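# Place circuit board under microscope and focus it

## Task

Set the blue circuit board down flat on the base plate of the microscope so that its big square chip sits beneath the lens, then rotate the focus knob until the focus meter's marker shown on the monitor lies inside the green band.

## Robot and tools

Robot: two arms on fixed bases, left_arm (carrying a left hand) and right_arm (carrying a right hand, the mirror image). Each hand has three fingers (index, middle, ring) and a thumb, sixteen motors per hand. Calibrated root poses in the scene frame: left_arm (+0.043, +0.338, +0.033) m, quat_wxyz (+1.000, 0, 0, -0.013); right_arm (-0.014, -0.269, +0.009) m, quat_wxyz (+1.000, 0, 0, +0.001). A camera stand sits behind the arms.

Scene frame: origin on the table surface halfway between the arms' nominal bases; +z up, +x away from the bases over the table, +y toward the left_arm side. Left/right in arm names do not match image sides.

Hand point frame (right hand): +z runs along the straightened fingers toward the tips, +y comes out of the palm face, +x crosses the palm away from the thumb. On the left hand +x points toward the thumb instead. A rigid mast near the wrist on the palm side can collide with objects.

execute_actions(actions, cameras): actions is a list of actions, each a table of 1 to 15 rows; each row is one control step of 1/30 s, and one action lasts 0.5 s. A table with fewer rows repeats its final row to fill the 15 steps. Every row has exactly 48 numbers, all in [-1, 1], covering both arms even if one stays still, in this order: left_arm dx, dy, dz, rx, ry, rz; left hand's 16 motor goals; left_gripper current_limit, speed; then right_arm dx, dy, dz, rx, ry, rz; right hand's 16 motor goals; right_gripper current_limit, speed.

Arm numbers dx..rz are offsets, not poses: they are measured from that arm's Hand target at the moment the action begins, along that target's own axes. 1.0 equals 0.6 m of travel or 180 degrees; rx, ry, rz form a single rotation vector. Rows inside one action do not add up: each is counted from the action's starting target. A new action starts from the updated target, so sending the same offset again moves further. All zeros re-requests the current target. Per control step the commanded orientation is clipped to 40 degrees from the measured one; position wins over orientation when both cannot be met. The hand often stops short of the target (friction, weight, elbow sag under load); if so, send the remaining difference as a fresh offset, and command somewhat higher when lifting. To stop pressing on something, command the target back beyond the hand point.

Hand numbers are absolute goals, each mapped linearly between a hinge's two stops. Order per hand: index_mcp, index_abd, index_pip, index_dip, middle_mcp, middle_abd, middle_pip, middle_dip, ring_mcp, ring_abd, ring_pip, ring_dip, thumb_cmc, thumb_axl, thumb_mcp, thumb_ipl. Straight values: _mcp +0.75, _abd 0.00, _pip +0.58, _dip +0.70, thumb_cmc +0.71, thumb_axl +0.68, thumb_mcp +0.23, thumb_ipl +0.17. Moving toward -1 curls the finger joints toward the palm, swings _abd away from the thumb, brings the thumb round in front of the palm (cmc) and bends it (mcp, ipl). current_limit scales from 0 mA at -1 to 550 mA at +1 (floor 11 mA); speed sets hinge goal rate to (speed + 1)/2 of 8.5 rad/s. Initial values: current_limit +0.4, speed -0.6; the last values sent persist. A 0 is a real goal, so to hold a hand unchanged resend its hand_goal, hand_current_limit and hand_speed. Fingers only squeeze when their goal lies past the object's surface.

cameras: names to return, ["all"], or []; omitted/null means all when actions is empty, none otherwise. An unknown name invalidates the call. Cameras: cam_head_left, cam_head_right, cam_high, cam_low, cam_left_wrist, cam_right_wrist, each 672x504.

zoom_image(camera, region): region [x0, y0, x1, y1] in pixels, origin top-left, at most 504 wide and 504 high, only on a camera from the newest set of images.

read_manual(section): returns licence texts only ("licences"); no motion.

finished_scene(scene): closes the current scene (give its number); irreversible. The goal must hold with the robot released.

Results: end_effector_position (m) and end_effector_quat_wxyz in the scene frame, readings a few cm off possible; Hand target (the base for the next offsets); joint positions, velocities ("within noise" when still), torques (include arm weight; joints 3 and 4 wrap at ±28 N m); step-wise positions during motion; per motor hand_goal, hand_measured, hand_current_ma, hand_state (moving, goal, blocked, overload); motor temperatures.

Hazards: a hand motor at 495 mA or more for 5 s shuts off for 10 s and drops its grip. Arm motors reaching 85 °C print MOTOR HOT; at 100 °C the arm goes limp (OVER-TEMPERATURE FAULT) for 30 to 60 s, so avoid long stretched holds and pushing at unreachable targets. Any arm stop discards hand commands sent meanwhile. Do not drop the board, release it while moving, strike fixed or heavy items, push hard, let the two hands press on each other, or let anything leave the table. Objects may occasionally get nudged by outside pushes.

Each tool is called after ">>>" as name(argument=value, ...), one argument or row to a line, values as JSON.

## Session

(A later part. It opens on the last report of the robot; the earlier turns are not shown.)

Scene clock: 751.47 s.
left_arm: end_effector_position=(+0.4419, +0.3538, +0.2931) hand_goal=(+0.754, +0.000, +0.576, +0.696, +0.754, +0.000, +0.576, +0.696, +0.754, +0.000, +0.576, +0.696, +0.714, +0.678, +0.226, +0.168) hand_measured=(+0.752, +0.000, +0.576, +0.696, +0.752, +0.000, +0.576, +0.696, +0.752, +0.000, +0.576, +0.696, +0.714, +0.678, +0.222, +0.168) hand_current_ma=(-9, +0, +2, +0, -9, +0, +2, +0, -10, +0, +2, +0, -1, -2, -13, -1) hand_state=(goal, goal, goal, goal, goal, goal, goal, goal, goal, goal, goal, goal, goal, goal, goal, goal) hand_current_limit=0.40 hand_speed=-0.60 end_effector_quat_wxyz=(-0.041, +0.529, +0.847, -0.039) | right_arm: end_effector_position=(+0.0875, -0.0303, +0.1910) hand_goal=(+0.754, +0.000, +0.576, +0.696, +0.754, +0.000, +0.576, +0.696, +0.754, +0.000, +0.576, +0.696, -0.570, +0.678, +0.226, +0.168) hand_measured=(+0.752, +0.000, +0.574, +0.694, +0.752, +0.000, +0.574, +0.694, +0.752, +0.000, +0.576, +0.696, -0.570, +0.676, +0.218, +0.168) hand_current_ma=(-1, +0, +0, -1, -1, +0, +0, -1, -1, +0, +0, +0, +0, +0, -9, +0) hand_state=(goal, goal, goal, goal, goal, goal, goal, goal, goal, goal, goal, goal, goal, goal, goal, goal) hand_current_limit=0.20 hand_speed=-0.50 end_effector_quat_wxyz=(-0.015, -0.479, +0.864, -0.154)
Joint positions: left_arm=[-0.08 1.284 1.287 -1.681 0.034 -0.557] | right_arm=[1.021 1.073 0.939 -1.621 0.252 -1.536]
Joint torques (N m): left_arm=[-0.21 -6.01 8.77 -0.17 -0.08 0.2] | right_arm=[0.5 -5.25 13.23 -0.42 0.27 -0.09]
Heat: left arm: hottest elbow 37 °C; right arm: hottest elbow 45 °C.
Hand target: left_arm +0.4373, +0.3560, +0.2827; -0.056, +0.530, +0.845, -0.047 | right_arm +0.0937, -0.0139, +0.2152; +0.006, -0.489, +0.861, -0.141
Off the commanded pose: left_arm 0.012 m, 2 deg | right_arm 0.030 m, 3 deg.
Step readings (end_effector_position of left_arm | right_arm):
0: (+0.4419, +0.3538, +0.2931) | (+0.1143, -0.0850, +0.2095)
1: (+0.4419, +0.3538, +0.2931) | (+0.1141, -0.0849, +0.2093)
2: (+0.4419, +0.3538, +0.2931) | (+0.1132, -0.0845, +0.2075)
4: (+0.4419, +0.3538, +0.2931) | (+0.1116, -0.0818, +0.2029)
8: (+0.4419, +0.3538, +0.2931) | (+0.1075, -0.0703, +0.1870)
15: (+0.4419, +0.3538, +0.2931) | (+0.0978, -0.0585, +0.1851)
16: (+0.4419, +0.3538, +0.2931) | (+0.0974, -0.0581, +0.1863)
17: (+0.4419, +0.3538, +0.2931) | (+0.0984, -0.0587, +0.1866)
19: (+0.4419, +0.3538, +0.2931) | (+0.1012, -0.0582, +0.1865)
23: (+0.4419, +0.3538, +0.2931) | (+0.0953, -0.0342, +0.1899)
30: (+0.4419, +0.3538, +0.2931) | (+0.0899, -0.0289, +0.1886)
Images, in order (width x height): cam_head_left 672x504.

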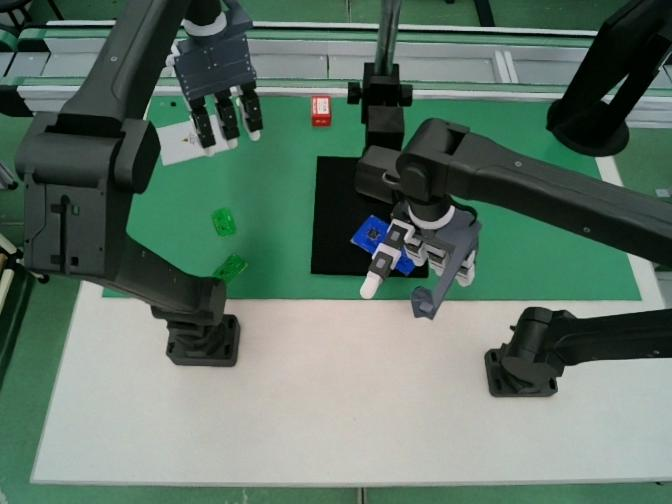

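>>> execute_actions(
  actions=[
    [[0,0,0,0,0,0,0.754,0,0.576,0.696,0.754,0,0.576,0.696,0.754,0,0.576,0.696,0.714,0.678,0.226,0.168,0.4,-0.6,0.02,0.086,0.006,0.061,-0.055,-0.072,0.754,0,0.576,0.696,0.754,0,0.576,0.696,0.754,0,0.576,0.696,-0.571,0.678,0.226,0.168,0.2,-0.5]],
    [[0,0,0,0,0,0,0.754,0,0.576,0.696,0.754,0,0.576,0.696,0.754,0,0.576,0.696,0.714,0.678,0.226,0.168,0.4,-0.6,0,0,0,0.061,-0.055,-0.072,0.754,0,0.576,0.696,0.754,0,0.576,0.696,0.754,0,0.576,0.696,-0.571,0.678,0.226,0.168,0.2,-0.5]],
  ],
  cameras=["cam_head_left"],
)

Scene clock: 764.20 s.
left_arm: end_effector_position=(+0.4419, +0.3538, +0.2931) hand_goal=(+0.754, +0.000, +0.576, +0.696, +0.754, +0.000, +0.576, +0.696, +0.754, +0.000, +0.576, +0.696, +0.714, +0.678, +0.226, +0.168) hand_measured=(+0.752, +0.000, +0.576, +0.696, +0.752, +0.000, +0.576, +0.696, +0.752, +0.000, +0.576, +0.696, +0.714, +0.678, +0.222, +0.168) hand_current_ma=(-9, +0, +2, +0, -9, +0, +2, +0, -10, +0, +2, +0, -1, -2, -13, -1) hand_state=(goal, goal, goal, goal, goal, goal, goal, goal, goal, goal, goal, goal, goal, goal, goal, goal) hand_current_limit=0.40 hand_speed=-0.60 end_effector_quat_wxyz=(-0.041, +0.529, +0.847, -0.039) | right_arm: end_effector_position=(+0.0469, +0.0011, +0.2019) hand_goal=(+0.754, +0.000, +0.576, +0.696, +0.754, +0.000, +0.576, +0.696, +0.754, +0.000, +0.576, +0.696, -0.570, +0.678, +0.226, +0.168) hand_measured=(+0.748, +0.000, +0.574, +0.694, +0.748, +0.000, +0.574, +0.694, +0.748, +0.000, +0.576, +0.696, -0.570, +0.676, +0.218, +0.168) hand_current_ma=(-4, +0, +0, -1, -4, +0, +0, -1, -4, +0, +0, +0, +0, +0, -8, +0) hand_state=(goal, goal, goal, goal, goal, goal, goal, goal, goal, goal, goal, goal, goal, goal, goal, goal) hand_current_limit=0.20 hand_speed=-0.50 end_effector_quat_wxyz=(-0.208, +0.668, -0.682, +0.216)
Joint positions: left_arm=[-0.08 1.284 1.287 -1.681 0.034 -0.557] | right_arm=[1.448 0.973 0.909 -1.443 0.605 -1.691]
Joint torques (N m): left_arm=[0.03 -6.12 8.77 -0.16 -0.09 0.2] | right_arm=[0.38 -5.36 7.99 0.81 0.7 -0.07]
Heat: left arm: hottest elbow 37 °C; right arm: hottest elbow 45 °C.
Hand target: left_arm +0.4373, +0.3560, +0.2827; -0.056, +0.530, +0.845, -0.047 | right_arm +0.0447, +0.0000, +0.2005; -0.212, +0.674, -0.675, +0.213
Off the commanded pose: left_arm 0.012 m, 2 deg | right_arm 0.003 m, 1 deg.
Step readings (end_effector_position of left_arm | right_arm):
0: (+0.4419, +0.3538, +0.2931) | (+0.0875, -0.0304, +0.1910)
1: (+0.4419, +0.3538, +0.2931) | (+0.0874, -0.0305, +0.1909)
2: (+0.4419, +0.3538, +0.2931) | (+0.0880, -0.0308, +0.1903)
4: (+0.4419, +0.3538, +0.2931) | (+0.0828, -0.0257, +0.1902)
8: (+0.4419, +0.3538, +0.2931) | (+0.0519, -0.0086, +0.1972)
15: (+0.4419, +0.3538, +0.2931) | (+0.0457, -0.0059, +0.1992)
16: (+0.4419, +0.3538, +0.2931) | (+0.0466, -0.0059, +0.1992)
17: (+0.4419, +0.3538, +0.2931) | (+0.0501, -0.0057, +0.1992)
19: (+0.4419, +0.3538, +0.2931) | (+0.0574, -0.0028, +0.1995)
23: (+0.4419, +0.3538, +0.2931) | (+0.0495, +0.0047, +0.2028)
30: (+0.4419, +0.3538, +0.2931) | (+0.0473, +0.0021, +0.2029)
Images, in order (width x height): cam_head_left 672x504.

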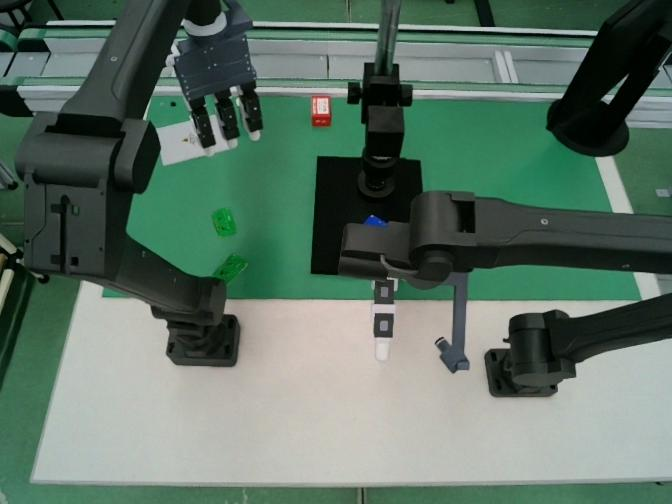

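>>> execute_actions(
  actions=[
    [[0,0,0,0,0,0,0.754,0,0.576,0.696,0.754,0,0.576,0.696,0.754,0,0.576,0.696,0.714,0.678,0.226,0.168,0.4,-0.6,0,0.0718,0.1024,0,0,0,0.754,0,0.576,0.696,0.754,0,0.576,0.696,0.754,0,0.576,0.696,-0.571,0.678,0.226,0.168,0.2,-0.5]],
  ],
  cameras=["cam_head_left", "cam_right_wrist", "cam_low"],
)

>>> zoom_image(
  camera="cam_low",
  region=[330, 170, 530, 320],
)

Scene clock: 774.57 s.
left_arm: end_effector_position=(+0.4419, +0.3538, +0.2931) hand_goal=(+0.754, +0.000, +0.576, +0.696, +0.754, +0.000, +0.576, +0.696, +0.754, +0.000, +0.576, +0.696, +0.714, +0.678, +0.226, +0.168) hand_measured=(+0.752, +0.000, +0.576, +0.696, +0.752, +0.000, +0.576, +0.696, +0.752, +0.000, +0.576, +0.696, +0.714, +0.678, +0.222, +0.168) hand_current_ma=(-9, +0, +2, +0, -9, +0, +2, +0, -10, +0, +2, +0, -1, -2, -13, -1) hand_state=(goal, goal, goal, goal, goal, goal, goal, goal, goal, goal, goal, goal, goal, goal, goal, goal) hand_current_limit=0.40 hand_speed=-0.60 end_effector_quat_wxyz=(-0.041, +0.529, +0.847, -0.039) | right_arm: end_effector_position=(+0.0470, -0.0019, +0.1274) hand_goal=(+0.754, +0.000, +0.576, +0.696, +0.754, +0.000, +0.576, +0.696, +0.754, +0.000, +0.576, +0.696, -0.570, +0.678, +0.226, +0.168) hand_measured=(+0.748, +0.000, +0.574, +0.694, +0.748, +0.000, +0.574, +0.694, +0.748, +0.000, +0.576, +0.696, -0.570, +0.676, +0.218, +0.168) hand_current_ma=(-4, +0, +0, -1, -4, +0, +0, -1, -4, +0, +0, +0, +0, +0, -7, +0) hand_state=(goal, goal, goal, goal, goal, goal, goal, goal, goal, goal, goal, goal, goal, goal, goal, goal) hand_current_limit=0.20 hand_speed=-0.50 end_effector_quat_wxyz=(-0.211, +0.667, -0.681, +0.215)
Joint positions: left_arm=[-0.08 1.284 1.287 -1.681 0.034 -0.557] | right_arm=[1.448 0.997 0.724 -1.227 0.608 -1.692]
Joint torques (N m): left_arm=[-0.03 -5.95 8.76 -0.18 -0.08 0.19] | right_arm=[0.38 -4.42 8.31 0.83 0.57 -0.08]
Heat: left arm: hottest elbow 37 °C; right arm: hottest elbow 44 °C.
Hand target: left_arm +0.4373, +0.3560, +0.2827; -0.056, +0.530, +0.845, -0.047 | right_arm +0.0446, -0.0001, +0.1253; -0.212, +0.674, -0.675, +0.213
Off the commanded pose: left_arm 0.012 m, 2 deg | right_arm 0.004 m, 1 deg.
Step readings (end_effector_position of left_arm | right_arm):
0: (+0.4419, +0.3538, +0.2931) | (+0.0469, +0.0011, +0.2019)
1: (+0.4419, +0.3538, +0.2931) | (+0.0469, +0.0009, +0.2010)
2: (+0.4419, +0.3538, +0.2931) | (+0.0475, +0.0021, +0.1979)
4: (+0.4419, +0.3538, +0.2931) | (+0.0482, +0.0031, +0.1821)
8: (+0.4419, +0.3538, +0.2931) | (+0.0462, -0.0105, +0.1411)
15: (+0.4419, +0.3538, +0.2931) | (+0.0467, -0.0042, +0.1271)
Images, in order (width x height): cam_head_left 672x504, cam_low 672x504, cam_right_wrist 672x504.

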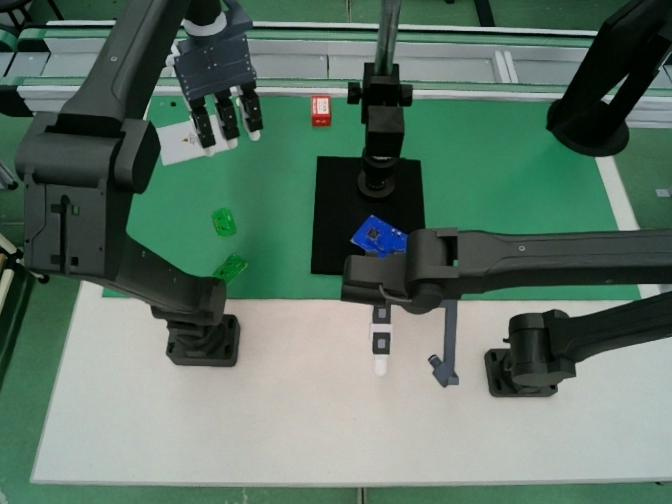

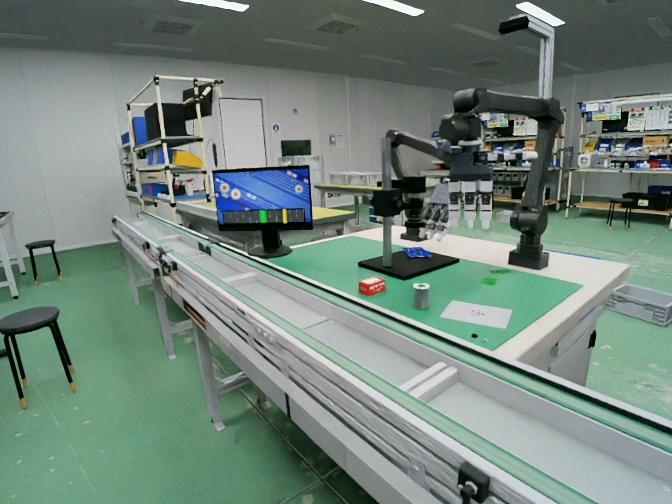

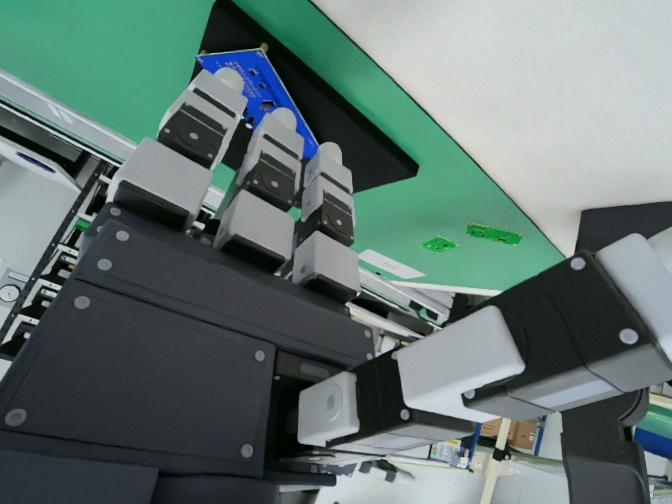

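Scaled by 2.520.

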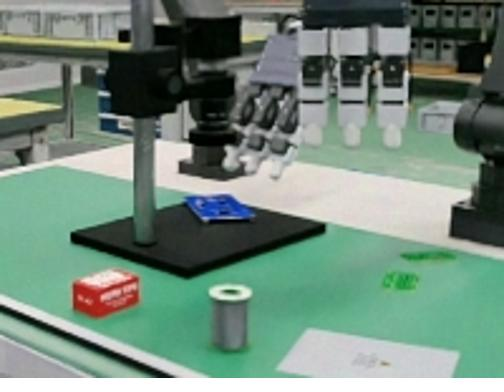

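>>> execute_actions(
  actions=[
    [[0,0,0,0,0,0,0.754,0,0.576,0.696,0.754,0,0.576,0.696,0.754,0,0.576,0.696,0.714,0.678,0.226,0.168,0.4,-0.6,0,0.034,0.0484,0,0,0,0.754,0,0.576,0.696,0.754,0,0.576,0.696,0.754,0,0.576,0.696,-0.571,0.678,0.226,0.168,0.2,-0.5]],
  ],
  cameras=["cam_right_wrist", "cam_low"],
)

>>> zoom_image(
  camera="cam_low",
  region=[360, 200, 480, 290],
)

>>> zoom_image(
  camera="cam_right_wrist",
  region=[130, 20, 430, 245],
)

Scene clock: 780.17 s.
left_arm: end_effector_position=(+0.4419, +0.3538, +0.2931) hand_goal=(+0.754, +0.000, +0.576, +0.696, +0.754, +0.000, +0.576, +0.696, +0.754, +0.000, +0.576, +0.696, +0.714, +0.678, +0.226, +0.168) hand_measured=(+0.752, +0.000, +0.576, +0.696, +0.752, +0.000, +0.576, +0.696, +0.752, +0.000, +0.576, +0.696, +0.714, +0.678, +0.222, +0.168) hand_current_ma=(-9, +0, +2, +0, -9, +0, +2, +0, -10, +0, +2, +0, -1, -2, -13, -1) hand_state=(goal, goal, goal, goal, goal, goal, goal, goal, goal, goal, goal, goal, goal, goal, goal, goal) hand_current_limit=0.40 hand_speed=-0.60 end_effector_quat_wxyz=(-0.041, +0.529, +0.847, -0.039) | right_arm: end_effector_position=(+0.0472, -0.0005, +0.0929) hand_goal=(+0.754, +0.000, +0.576, +0.696, +0.754, +0.000, +0.576, +0.696, +0.754, +0.000, +0.576, +0.696, -0.570, +0.678, +0.226, +0.168) hand_measured=(+0.748, +0.000, +0.574, +0.694, +0.748, +0.000, +0.574, +0.694, +0.748, +0.000, +0.576, +0.696, -0.570, +0.676, +0.218, +0.168) hand_current_ma=(-4, +0, +0, -1, -4, +0, +0, -1, -4, +0, +0, +0, +0, +0, -7, +0) hand_state=(goal, goal, goal, goal, goal, goal, goal, goal, goal, goal, goal, goal, goal, goal, goal, goal) hand_current_limit=0.20 hand_speed=-0.50 end_effector_quat_wxyz=(-0.212, +0.667, -0.681, +0.214)
Joint positions: left_arm=[-0.08 1.284 1.287 -1.681 0.034 -0.557] | right_arm=[1.448 1.037 0.653 -1.113 0.608 -1.694]
Joint torques (N m): left_arm=[-0.09 -6.07 8.76 -0.16 -0.09 0.18] | right_arm=[0.5 -4.48 7.73 0.94 0.57 -0.06]
Motor temperatures (°C): left_arm=[22 25 37 22 24 24] | right_arm=[23 25 43 22 26 24]
Heat: left arm: hottest elbow 37 °C; right arm: hottest elbow 43 °C.
Hand target: left_arm +0.4373, +0.3560, +0.2827; -0.056, +0.530, +0.845, -0.047 | right_arm +0.0446, -0.0001, +0.0899; -0.212, +0.674, -0.675, +0.213
Off the commanded pose: left_arm 0.012 m, 2 deg | right_arm 0.004 m, 1 deg.
Step readings (end_effector_position of left_arm | right_arm):
0: (+0.4419, +0.3538, +0.2931) | (+0.0470, -0.0019, +0.1274)
1: (+0.4419, +0.3538, +0.2931) | (+0.0470, -0.0017, +0.1274)
2: (+0.4419, +0.3538, +0.2931) | (+0.0471, -0.0009, +0.1261)
4: (+0.4419, +0.3538, +0.2931) | (+0.0475, +0.0022, +0.1204)
8: (+0.4419, +0.3538, +0.2931) | (+0.0470, -0.0022, +0.1017)
15: (+0.4419, +0.3538, +0.2931) | (+0.0471, -0.0015, +0.0928)
Images, in order (width x height): cam_low 672x504, cam_right_wrist 672x504.

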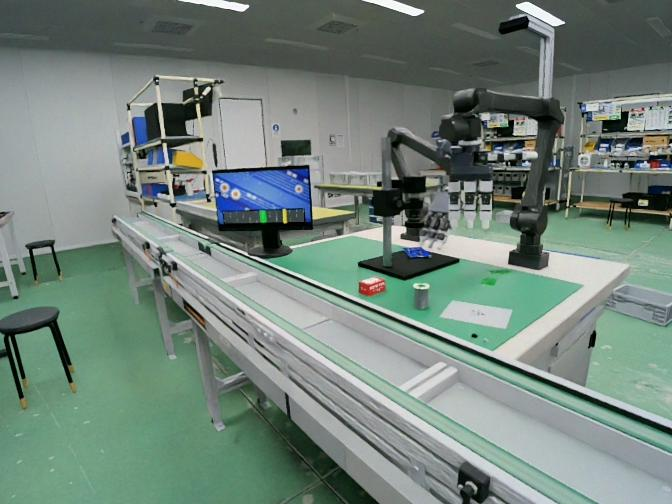

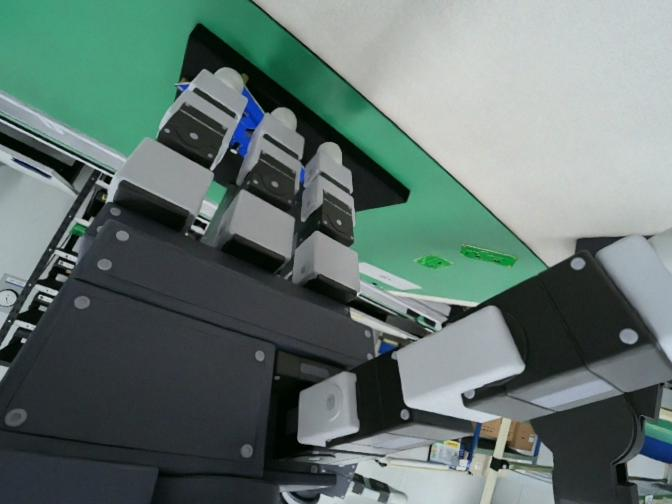

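Scaled by 4.200.

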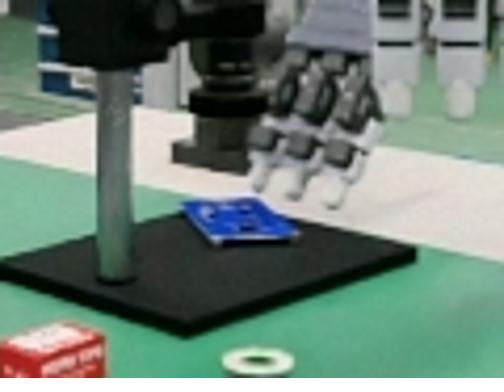

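Scaled by 1.680.

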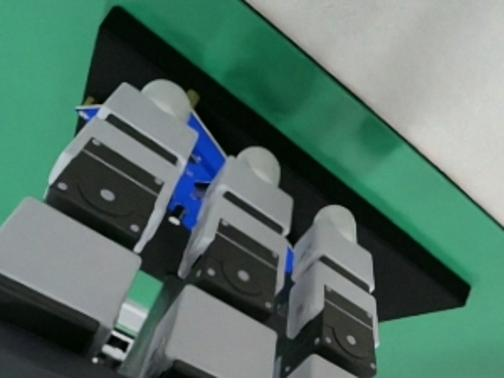

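>>> execute_actions(
  actions=[
    [[0,0,0,0,0,0,0.754,0,0.576,0.696,0.754,0,0.576,0.696,0.754,0,0.576,0.696,0.714,0.678,0.226,0.168,0.4,-0.6,0,0.036,-0.0068,0,0,0,0.754,0,0.576,0.696,0.754,0,0.576,0.696,0.754,0,0.576,0.696,-0.571,0.678,0.226,0.168,0.0,-0.5]],
  ],
  cameras=["cam_right_wrist", "cam_low"],
)

>>> zoom_image(
  camera="cam_low",
  region=[360, 200, 480, 290],
)

>>> zoom_image(
  camera="cam_right_wrist",
  region=[130, 20, 430, 245],
)

Scene clock: 787.33 s.
left_arm: end_effector_position=(+0.4419, +0.3538, +0.2931) hand_goal=(+0.754, +0.000, +0.576, +0.696, +0.754, +0.000, +0.576, +0.696, +0.754, +0.000, +0.576, +0.696, +0.714, +0.678, +0.226, +0.168) hand_measured=(+0.752, +0.000, +0.576, +0.696, +0.752, +0.000, +0.576, +0.696, +0.752, +0.000, +0.576, +0.696, +0.714, +0.678, +0.222, +0.168) hand_current_ma=(-9, +0, +2, +0, -9, +0, +2, +0, -10, +0, +2, +0, -1, -2, -13, -1) hand_state=(goal, goal, goal, goal, goal, goal, goal, goal, goal, goal, goal, goal, goal, goal, goal, goal) hand_current_limit=0.40 hand_speed=-0.60 end_effector_quat_wxyz=(-0.041, +0.529, +0.847, -0.039) | right_arm: end_effector_position=(+0.0279, +0.0043, +0.0858) hand_goal=(+0.754, +0.000, +0.576, +0.696, +0.754, +0.000, +0.576, +0.696, +0.754, +0.000, +0.576, +0.696, -0.570, +0.678, +0.226, +0.168) hand_measured=(+0.748, +0.000, +0.574, +0.694, +0.748, +0.000, +0.574, +0.694, +0.748, +0.000, +0.576, +0.696, -0.570, +0.676, +0.218, +0.168) hand_current_ma=(-4, +0, +0, -1, -4, +0, +0, -1, -4, +0, +0, +0, +0, +0, -7, +0) hand_state=(goal, goal, goal, goal, goal, goal, goal, goal, goal, goal, goal, goal, goal, goal, goal, goal) hand_current_limit=0.00 hand_speed=-0.50 end_effector_quat_wxyz=(-0.217, +0.672, -0.677, +0.207)
Joint positions: left_arm=[-0.08 1.284 1.287 -1.681 0.034 -0.557] | right_arm=[1.523 1.056 0.645 -1.115 0.608 -1.622]
Joint torques (N m): left_arm=[-0.03 -6.12 8.79 -0.16 -0.09 0.18] | right_arm=[0.91 -4.31 7.31 0.02 0.7 0.18]
Heat: left arm: hottest elbow 37 °C; right arm: hottest elbow 43 °C.
Hand target: left_arm +0.4373, +0.3560, +0.2827; -0.056, +0.530, +0.845, -0.047 | right_arm +0.0246, -0.0001, +0.0809; -0.212, +0.674, -0.675, +0.213
Off the commanded pose: left_arm 0.012 m, 2 deg | right_arm 0.007 m, 1 deg.
Step readings (end_effector_position of left_arm | right_arm):
0: (+0.4419, +0.3538, +0.2931) | (+0.0472, -0.0005, +0.0929)
1: (+0.4419, +0.3538, +0.2931) | (+0.0471, -0.0005, +0.0929)
2: (+0.4419, +0.3538, +0.2931) | (+0.0464, -0.0002, +0.0929)
4: (+0.4419, +0.3538, +0.2931) | (+0.0419, +0.0012, +0.0921)
8: (+0.4419, +0.3538, +0.2931) | (+0.0301, +0.0027, +0.0882)
15: (+0.4419, +0.3538, +0.2931) | (+0.0277, +0.0037, +0.0857)
Images, in order (width x height): cam_low 672x504, cam_right_wrist 672x504.

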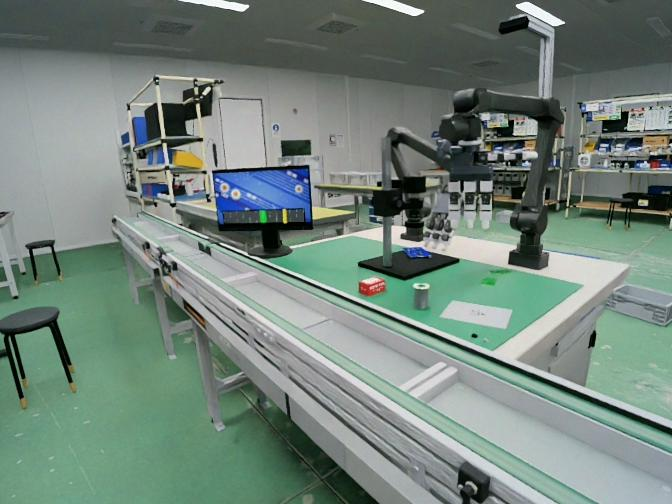

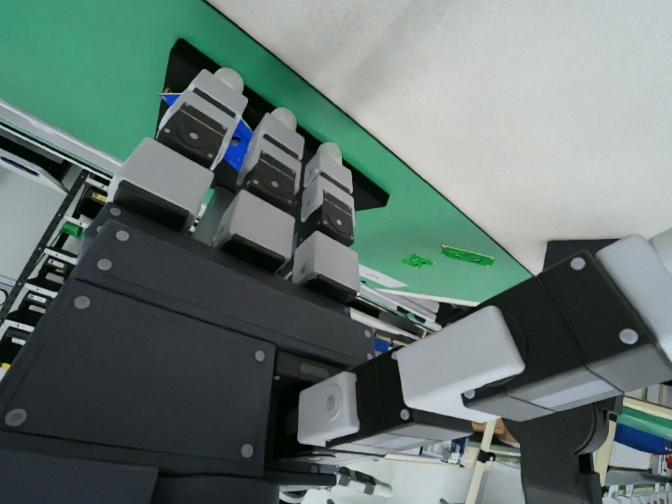

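Scaled by 4.200.

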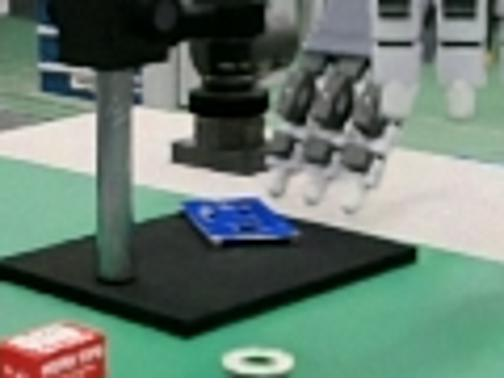

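Scaled by 1.680.

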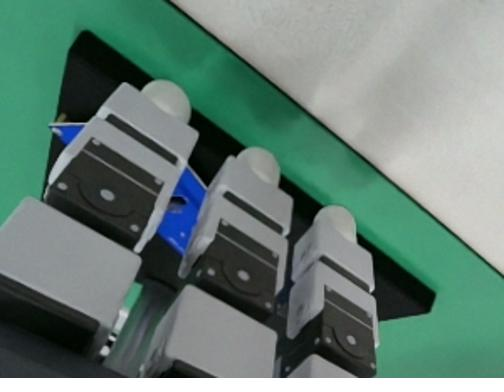

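>>> execute_actions(
  actions=[
    [[0,0,0,0,0,0,0.754,0,0.576,0.696,0.754,0,0.576,0.696,0.754,0,0.576,0.696,0.714,0.678,0.226,0.168,0.4,-0.6,0.0167,-0.051,0.044,0,0,0,0.754,0,0.576,0.696,0.754,0,0.576,0.696,0.754,0,0.576,0.696,-0.571,0.678,0.226,0.168,0.0,-0.5]],
  ],
  cameras=["cam_right_wrist", "cam_low", "cam_head_left"],
)

>>> zoom_image(
  camera="cam_low",
  region=[360, 200, 480, 290],
)

>>> zoom_image(
  camera="cam_right_wrist",
  region=[130, 20, 430, 245],
)

Scene clock: 794.47 s.
left_arm: end_effector_position=(+0.4419, +0.3538, +0.2931) hand_goal=(+0.754, +0.000, +0.576, +0.696, +0.754, +0.000, +0.576, +0.696, +0.754, +0.000, +0.576, +0.696, +0.714, +0.678, +0.226, +0.168) hand_measured=(+0.752, +0.000, +0.576, +0.696, +0.752, +0.000, +0.576, +0.696, +0.752, +0.000, +0.576, +0.696, +0.714, +0.678, +0.222, +0.168) hand_current_ma=(-9, +0, +2, +0, -9, +0, +2, +0, -10, +0, +2, +0, -1, -2, -13, -1) hand_state=(goal, goal, goal, goal, goal, goal, goal, goal, goal, goal, goal, goal, goal, goal, goal, goal) hand_current_limit=0.40 hand_speed=-0.60 end_effector_quat_wxyz=(-0.041, +0.529, +0.847, -0.039) | right_arm: end_effector_position=(+0.0579, -0.0096, +0.0806) hand_goal=(+0.754, +0.000, +0.576, +0.696, +0.754, +0.000, +0.576, +0.696, +0.754, +0.000, +0.576, +0.696, -0.570, +0.678, +0.226, +0.168) hand_measured=(+0.736, -0.002, +0.570, +0.694, +0.736, -0.010, +0.570, +0.694, +0.734, -0.008, +0.566, +0.692, -0.570, +0.676, +0.218, +0.168) hand_current_ma=(-19, -1, -3, -1, -21, -6, -4, -1, -25, -4, -7, -1, +0, +0, -7, +0) hand_state=(goal, goal, goal, goal, goal, goal, goal, goal, blocked, goal, goal, goal, goal, goal, goal, goal) hand_current_limit=0.00 hand_speed=-0.50 end_effector_quat_wxyz=(-0.208, +0.679, -0.671, +0.213)
Joint positions: left_arm=[-0.08 1.284 1.287 -1.681 0.034 -0.557] | right_arm=[1.393 1.026 0.612 -1.04 0.595 -1.794]
Joint torques (N m): left_arm=[-0.15 -6.07 8.79 -0.14 -0.08 0.19] | right_arm=[-1.96 -4.84 7.08 1.46 0.75 -0.15]
Heat: left arm: hottest elbow 37 °C; right arm: hottest elbow 42 °C.
Hand target: left_arm +0.4373, +0.3560, +0.2827; -0.056, +0.530, +0.845, -0.047 | right_arm +0.0648, -0.0102, +0.0768; -0.212, +0.674, -0.675, +0.213
Off the commanded pose: left_arm 0.012 m, 2 deg | right_arm 0.008 m, 1 deg.
Step readings (end_effector_position of left_arm | right_arm):
0: (+0.4419, +0.3538, +0.2931) | (+0.0279, +0.0044, +0.0858)
1: (+0.4419, +0.3538, +0.2931) | (+0.0279, +0.0044, +0.0858)
2: (+0.4419, +0.3538, +0.2931) | (+0.0285, +0.0035, +0.0851)
4: (+0.4419, +0.3538, +0.2931) | (+0.0350, +0.0023, +0.0825)
8: (+0.4419, +0.3538, +0.2931) | (+0.0552, -0.0059, +0.0778)
15: (+0.4419, +0.3538, +0.2931) | (+0.0579, -0.0082, +0.0805)
Images, in order (width x height): cam_head_left 672x504, cam_low 672x504, cam_right_wrist 672x504.

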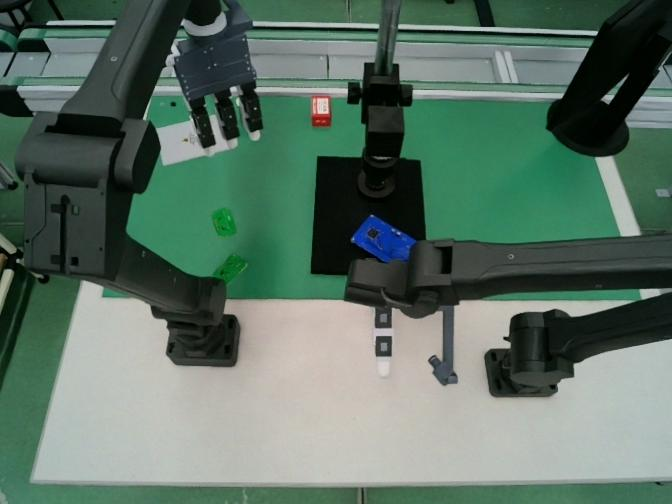

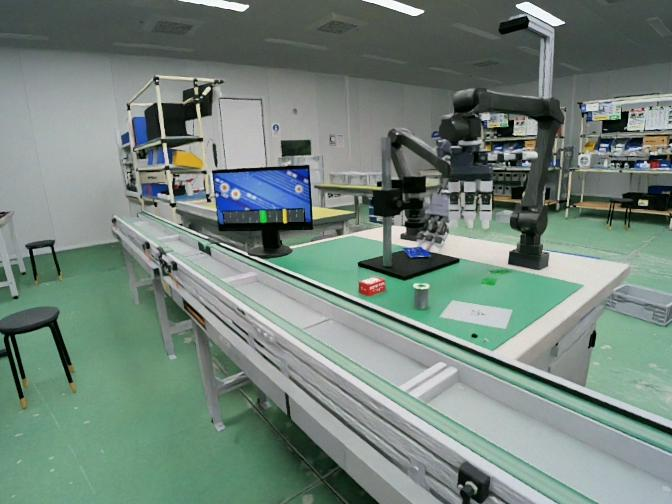

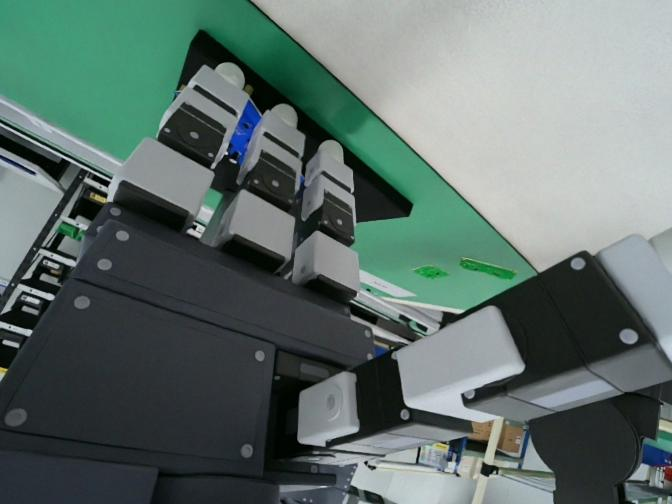

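Scaled by 4.200.

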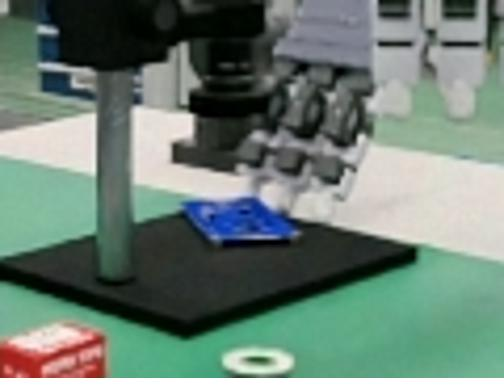

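Scaled by 1.680.

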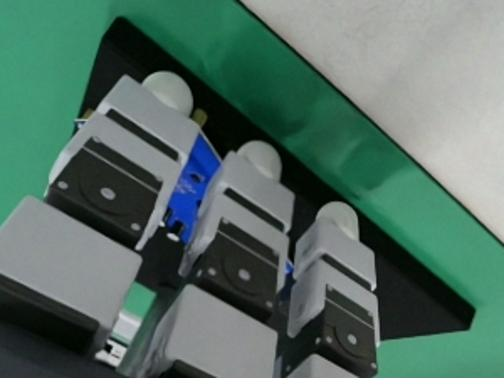

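>>> execute_actions(
  actions=[
    [[0,0,0,0,0,0,0.754,0,0.576,0.696,0.754,0,0.576,0.696,0.754,0,0.576,0.696,0.714,0.678,0.226,0.168,0.4,-0.6,0,-0.0585,0.0328,0,0,0,0.754,0,0.576,0.696,0.754,0,0.576,0.696,0.754,0,0.576,0.696,-0.571,0.678,0.226,0.168,0.0,-0.5]],
  ],
  cameras=["cam_right_wrist", "cam_low", "cam_head_left"],
)

>>> zoom_image(
  camera="cam_head_left",
  region=[300, 130, 460, 300],
)

>>> zoom_image(
  camera="cam_right_wrist",
  region=[130, 20, 430, 245],
)

Scene clock: 800.87 s.
left_arm: end_effector_position=(+0.4419, +0.3538, +0.2931) hand_goal=(+0.754, +0.000, +0.576, +0.696, +0.754, +0.000, +0.576, +0.696, +0.754, +0.000, +0.576, +0.696, +0.714, +0.678, +0.226, +0.168) hand_measured=(+0.752, +0.000, +0.576, +0.696, +0.752, +0.000, +0.576, +0.696, +0.752, +0.000, +0.576, +0.696, +0.714, +0.678, +0.222, +0.168) hand_current_ma=(-9, +0, +2, +0, -9, +0, +2, +0, -10, +0, +2, +0, -1, -2, -13, -1) hand_state=(goal, goal, goal, goal, goal, goal, goal, goal, goal, goal, goal, goal, goal, goal, goal, goal) hand_current_limit=0.40 hand_speed=-0.60 end_effector_quat_wxyz=(-0.041, +0.529, +0.847, -0.039) | right_arm: end_effector_position=(+0.0950, -0.0125, +0.0943) hand_goal=(+0.754, +0.000, +0.576, +0.696, +0.754, +0.000, +0.576, +0.696, +0.754, +0.000, +0.576, +0.696, -0.570, +0.678, +0.226, +0.168) hand_measured=(+0.738, -0.002, +0.570, +0.694, +0.738, -0.002, +0.570, +0.692, +0.554, -0.024, +0.498, +0.650, -0.570, +0.676, +0.218, +0.168) hand_current_ma=(-17, -1, -3, -1, -17, -1, -3, -1, -275, -23, -176, -79, +0, +0, -7, +0) hand_state=(goal, goal, goal, goal, goal, goal, goal, goal, blocked, blocked, blocked, blocked, goal, goal, goal, goal) hand_current_limit=0.00 hand_speed=-0.50 end_effector_quat_wxyz=(-0.220, +0.683, -0.664, +0.210)
Joint positions: left_arm=[-0.08 1.284 1.287 -1.681 0.034 -0.557] | right_arm=[1.246 0.987 0.621 -0.96 0.574 -1.993]
Joint torques (N m): left_arm=[-0.09 -6.18 8.76 -0.18 -0.08 0.19] | right_arm=[-2.73 -1.67 7.73 2.09 0.4 0.11]
Heat: left arm: hottest elbow 37 °C; right arm: hottest elbow 42 °C.
Hand target: left_arm +0.4373, +0.3560, +0.2827; -0.056, +0.530, +0.845, -0.047 | right_arm +0.1048, -0.0102, +0.0808; -0.212, +0.674, -0.675, +0.213
Off the commanded pose: left_arm 0.012 m, 2 deg | right_arm 0.017 m, 2 deg.
Step readings (end_effector_position of left_arm | right_arm):
0: (+0.4419, +0.3538, +0.2931) | (+0.0578, -0.0096, +0.0806)
1: (+0.4419, +0.3538, +0.2931) | (+0.0581, -0.0096, +0.0806)
2: (+0.4419, +0.3538, +0.2931) | (+0.0591, -0.0098, +0.0806)
4: (+0.4419, +0.3538, +0.2931) | (+0.0637, -0.0110, +0.0829)
8: (+0.4419, +0.3538, +0.2931) | (+0.0756, -0.0122, +0.0895)
15: (+0.4419, +0.3538, +0.2931) | (+0.0930, -0.0116, +0.0941)
Images, in order (width x height): cam_head_left 672x504, cam_low 672x504, cam_right_wrist 672x504.

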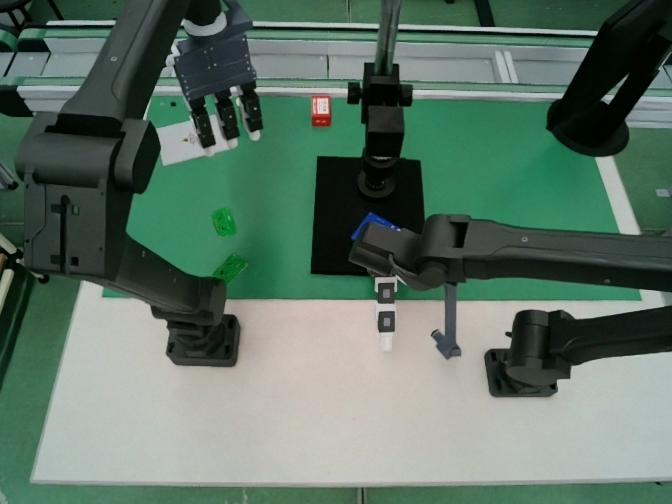

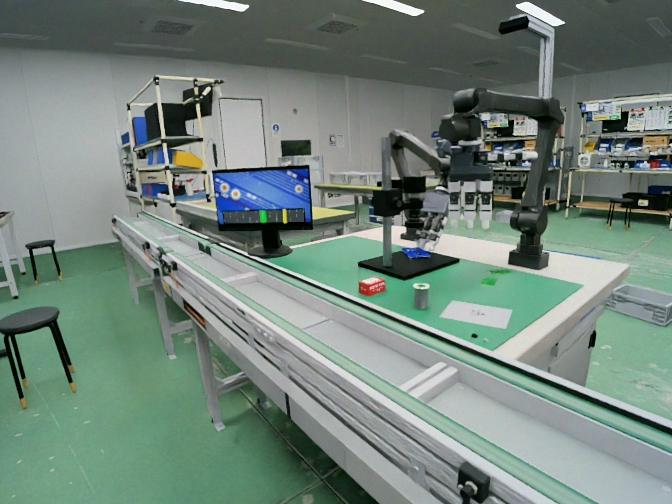

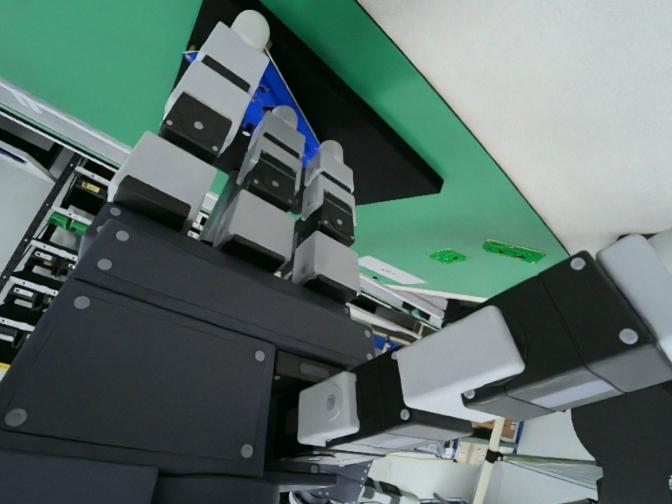

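Scaled by 2.965.

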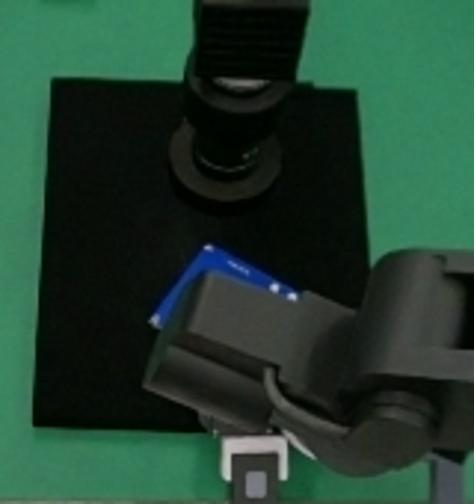

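Scaled by 1.680.

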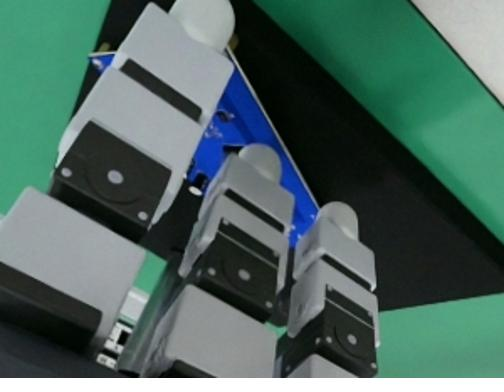

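>>> execute_actions(
  actions=[
    [[0,0,0,0,0,0,0.754,0,0.576,0.696,0.754,0,0.576,0.696,0.754,0,0.576,0.696,0.714,0.678,0.226,0.168,0.4,-0.6,0,-0.0096,-0.0136,0,0,0,0.754,0,0.576,0.696,0.754,0,0.576,0.696,0.754,0,0.576,0.696,-0.571,0.678,0.226,0.168,0.65,-0.7]],
  ],
  cameras=["cam_right_wrist", "cam_low", "cam_head_left"],
)

>>> zoom_image(
  camera="cam_low",
  region=[360, 200, 480, 290],
)

>>> zoom_image(
  camera="cam_right_wrist",
  region=[130, 0, 430, 225],
)

Scene clock: 817.63 s.
left_arm: end_effector_position=(+0.4419, +0.3538, +0.2931) hand_goal=(+0.754, +0.000, +0.576, +0.696, +0.754, +0.000, +0.576, +0.696, +0.754, +0.000, +0.576, +0.696, +0.714, +0.678, +0.226, +0.168) hand_measured=(+0.752, +0.000, +0.576, +0.696, +0.752, +0.000, +0.576, +0.696, +0.752, +0.000, +0.576, +0.696, +0.714, +0.678, +0.222, +0.168) hand_current_ma=(-9, +0, +2, +0, -9, +0, +2, +0, -10, +0, +2, +0, -1, -2, -13, -1) hand_state=(goal, goal, goal, goal, goal, goal, goal, goal, goal, goal, goal, goal, goal, goal, goal, goal) hand_current_limit=0.40 hand_speed=-0.60 end_effector_quat_wxyz=(-0.041, +0.529, +0.847, -0.039) | right_arm: end_effector_position=(+0.0960, -0.0113, +0.0960) hand_goal=(+0.754, +0.000, +0.576, +0.696, +0.754, +0.000, +0.576, +0.696, +0.754, +0.000, +0.576, +0.696, -0.570, +0.678, +0.226, +0.168) hand_measured=(+0.738, -0.002, +0.570, +0.694, +0.738, -0.002, +0.570, +0.692, +0.554, -0.030, +0.494, +0.648, -0.570, +0.676, +0.218, +0.168) hand_current_ma=(-17, -1, -3, -1, -17, -1, -3, -1, -454, -32, -189, -85, +0, +0, -7, +0) hand_state=(goal, goal, goal, goal, goal, goal, goal, goal, blocked, blocked, blocked, blocked, goal, goal, goal, goal) hand_current_limit=0.65 hand_speed=-0.70 end_effector_quat_wxyz=(-0.221, +0.682, -0.665, +0.209)
Joint positions: left_arm=[-0.08 1.284 1.287 -1.681 0.034 -0.557] | right_arm=[1.243 0.987 0.626 -0.96 0.573 -1.996]
Joint torques (N m): left_arm=[0.03 -6.24 8.77 -0.18 -0.09 0.19] | right_arm=[-2.67 -2.37 8.91 1.1 0.38 0.06]
Heat: left arm: hottest elbow 37 °C; right arm: hottest elbow 42 °C.
Hand target: left_arm +0.4373, +0.3560, +0.2827; -0.056, +0.530, +0.845, -0.047 | right_arm +0.1048, -0.0103, +0.0907; -0.212, +0.674, -0.675, +0.213
Off the commanded pose: left_arm 0.012 m, 2 deg | right_arm 0.010 m, 2 deg.
Step readings (end_effector_position of left_arm | right_arm):
0: (+0.4419, +0.3538, +0.2931) | (+0.0950, -0.0125, +0.0943)
1: (+0.4419, +0.3538, +0.2931) | (+0.0950, -0.0125, +0.0943)
2: (+0.4419, +0.3538, +0.2931) | (+0.0950, -0.0126, +0.0943)
4: (+0.4419, +0.3538, +0.2931) | (+0.0953, -0.0122, +0.0948)
8: (+0.4419, +0.3538, +0.2931) | (+0.0959, -0.0111, +0.0960)
15: (+0.4419, +0.3538, +0.2931) | (+0.0960, -0.0113, +0.0960)
Images, in order (width x height): cam_head_left 672x504, cam_low 672x504, cam_right_wrist 672x504.

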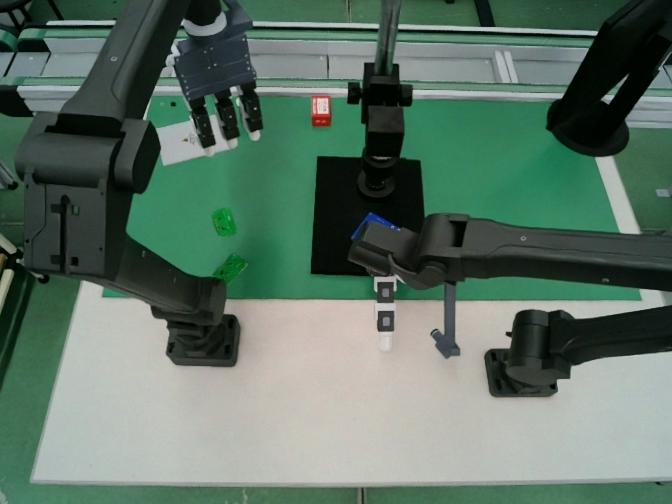

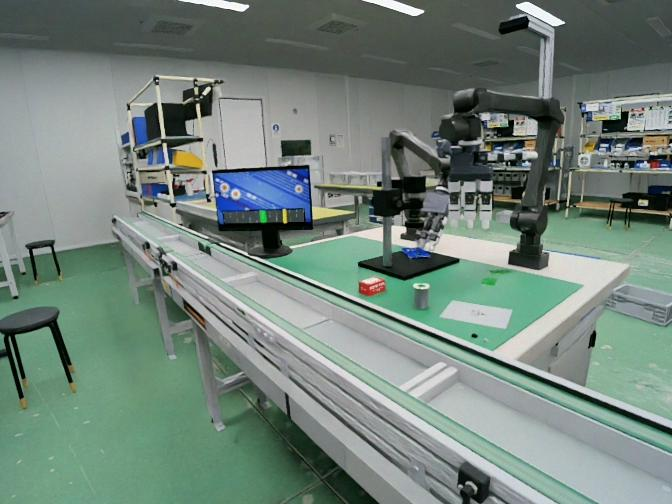

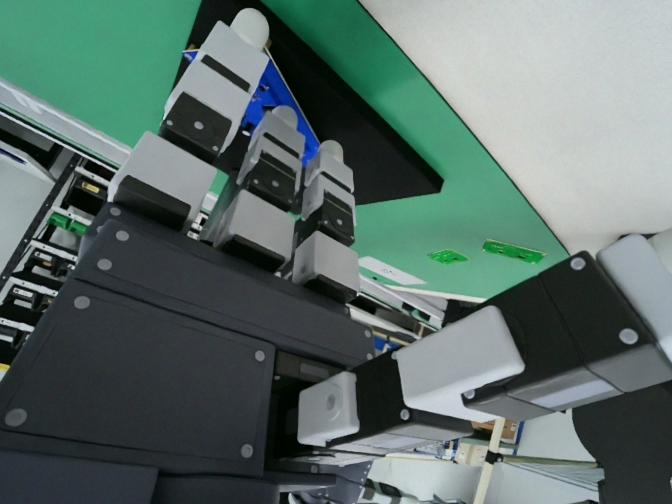

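Scaled by 4.200.

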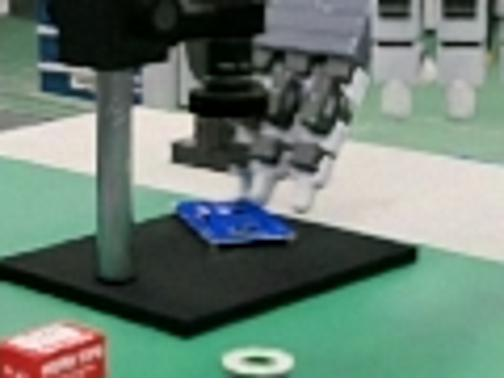

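Scaled by 1.680.

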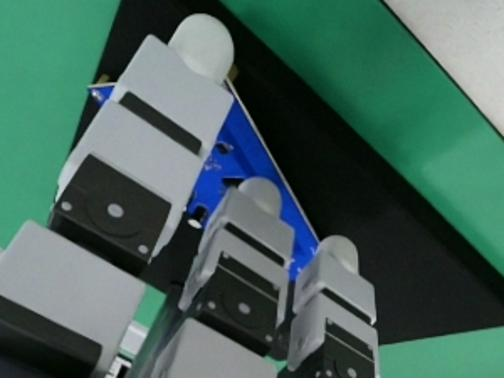

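>>> execute_actions(
  actions=[
    [[0,0,0,0,0,0,0.754,0,0.576,0.696,0.754,0,0.576,0.696,0.754,0,0.576,0.696,0.714,0.678,0.226,0.168,0.4,-0.6,0,0.0355,-0.0657,0,0,0,0.754,0,0.576,0.696,0.754,0,0.576,0.696,0.754,0,0.576,0.696,-0.571,0.678,0.226,0.168,0.0,-0.7]],
    [[0,0,0,0,0,0,0.754,0,0.576,0.696,0.754,0,0.576,0.696,0.754,0,0.576,0.696,0.714,0.678,0.226,0.168,0.4,-0.6,0.0,0,0,0.0556,0,0,0.411,0,0.576,0.696,0.411,0,0.576,0.696,0.411,0,0.576,0.696,-0.571,0.678,0.226,0.168,0.2,-0.5]],
  ],
  cameras=["cam_right_wrist", "cam_low", "cam_head_left"],
)

>>> zoom_image(
  camera="cam_low",
  region=[360, 200, 480, 290],
)

>>> zoom_image(
  camera="cam_head_left",
  region=[300, 130, 460, 300],
)

Scene clock: 888.80 s.
left_arm: end_effector_position=(+0.4419, +0.3538, +0.2931) hand_goal=(+0.754, +0.000, +0.576, +0.696, +0.754, +0.000, +0.576, +0.696, +0.754, +0.000, +0.576, +0.696, +0.714, +0.678, +0.226, +0.168) hand_measured=(+0.752, +0.000, +0.576, +0.696, +0.752, +0.000, +0.576, +0.696, +0.752, +0.000, +0.576, +0.696, +0.714, +0.678, +0.222, +0.168) hand_current_ma=(-9, +0, +2, +0, -9, +0, +2, +0, -10, +0, +2, +0, -1, -2, -13, -1) hand_state=(goal, goal, goal, goal, goal, goal, goal, goal, goal, goal, goal, goal, goal, goal, goal, goal) hand_current_limit=0.40 hand_speed=-0.60 end_effector_quat_wxyz=(-0.041, +0.529, +0.847, -0.039) | right_arm: end_effector_position=(+0.0669, -0.0199, +0.1023) hand_goal=(+0.412, +0.000, +0.576, +0.696, +0.412, +0.000, +0.576, +0.696, +0.412, +0.000, +0.576, +0.696, -0.570, +0.678, +0.226, +0.168) hand_measured=(+0.410, -0.002, +0.572, +0.694, +0.410, -0.002, +0.572, +0.694, +0.410, +0.002, +0.572, +0.692, -0.570, +0.676, +0.218, +0.168) hand_current_ma=(-1, -1, -2, -1, -1, -1, -2, -1, -1, +1, -3, -1, +0, +0, -7, +0) hand_state=(goal, goal, goal, goal, goal, goal, goal, goal, goal, goal, goal, goal, goal, goal, goal, goal) hand_current_limit=0.20 hand_speed=-0.50 end_effector_quat_wxyz=(-0.262, +0.655, -0.652, +0.276)
Joint positions: left_arm=[-0.08 1.284 1.287 -1.681 0.034 -0.557] | right_arm=[1.49 0.985 0.628 -1.161 0.78 -1.676]
Joint torques (N m): left_arm=[-0.21 -6.24 8.79 -0.18 -0.1 0.19] | right_arm=[0.73 -3.78 10.06 0.05 0.83 0.14]
Heat: left arm: hottest elbow 37 °C; right arm: hottest elbow 42 °C.
Hand target: left_arm +0.4373, +0.3560, +0.2827; -0.056, +0.530, +0.845, -0.047 | right_arm +0.0648, -0.0101, +0.1108; -0.270, +0.653, -0.653, +0.271
Off the commanded pose: left_arm 0.012 m, 2 deg | right_arm 0.013 m, 1 deg.
Step readings (end_effector_position of left_arm | right_arm):
0: (+0.4419, +0.3538, +0.2931) | (+0.0960, -0.0113, +0.0960)
1: (+0.4419, +0.3538, +0.2931) | (+0.0959, -0.0114, +0.0962)
2: (+0.4419, +0.3538, +0.2931) | (+0.0951, -0.0122, +0.0968)
4: (+0.4419, +0.3538, +0.2931) | (+0.0880, -0.0149, +0.0963)
8: (+0.4419, +0.3538, +0.2931) | (+0.0710, -0.0224, +0.0945)
15: (+0.4419, +0.3538, +0.2931) | (+0.0647, -0.0259, +0.0940)
16: (+0.4419, +0.3538, +0.2931) | (+0.0652, -0.0261, +0.0941)
17: (+0.4419, +0.3538, +0.2931) | (+0.0682, -0.0262, +0.0949)
19: (+0.4419, +0.3538, +0.2931) | (+0.0734, -0.0259, +0.0979)
23: (+0.4419, +0.3538, +0.2931) | (+0.0659, -0.0207, +0.1015)
30: (+0.4419, +0.3538, +0.2931) | (+0.0666, -0.0206, +0.1030)
Images, in order (width x height): cam_head_left 672x504, cam_low 672x504, cam_right_wrist 672x504.

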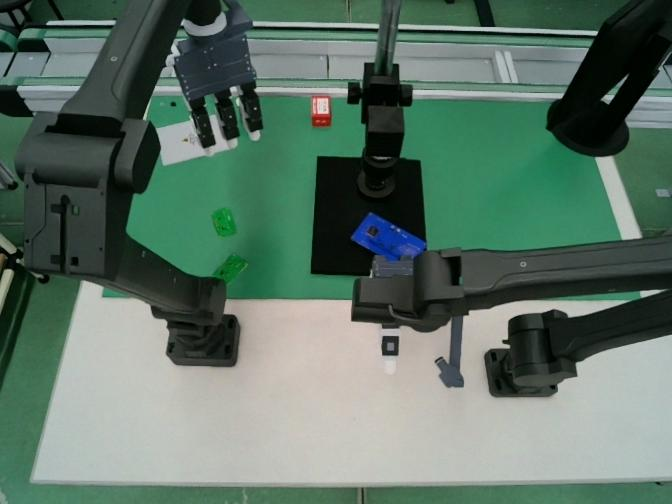

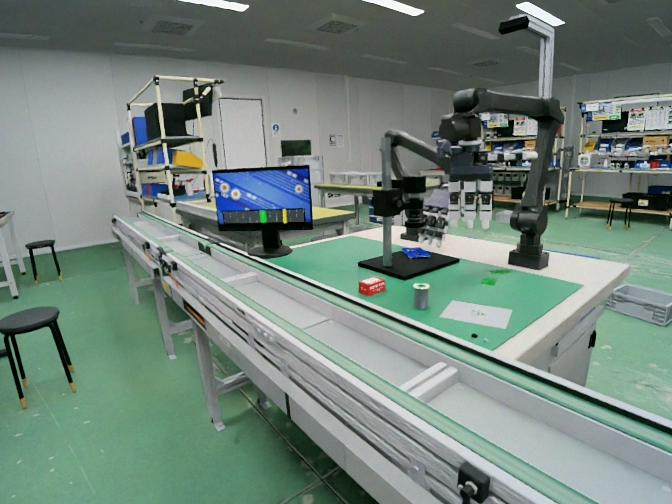

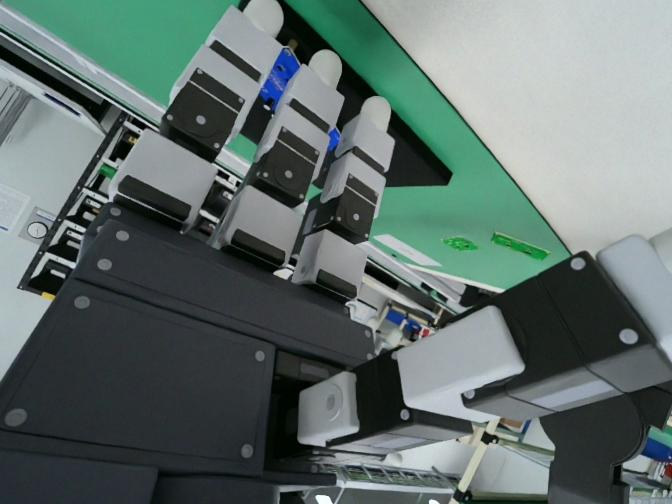

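Scaled by 4.200.

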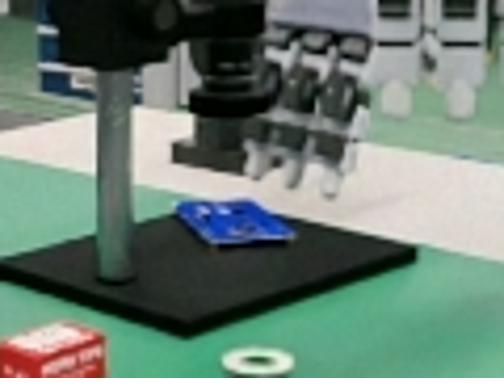

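Scaled by 2.965.

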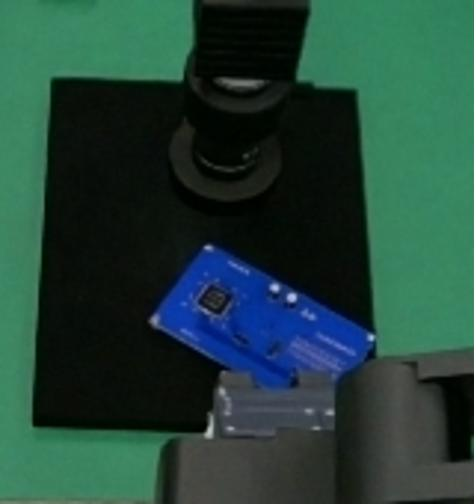

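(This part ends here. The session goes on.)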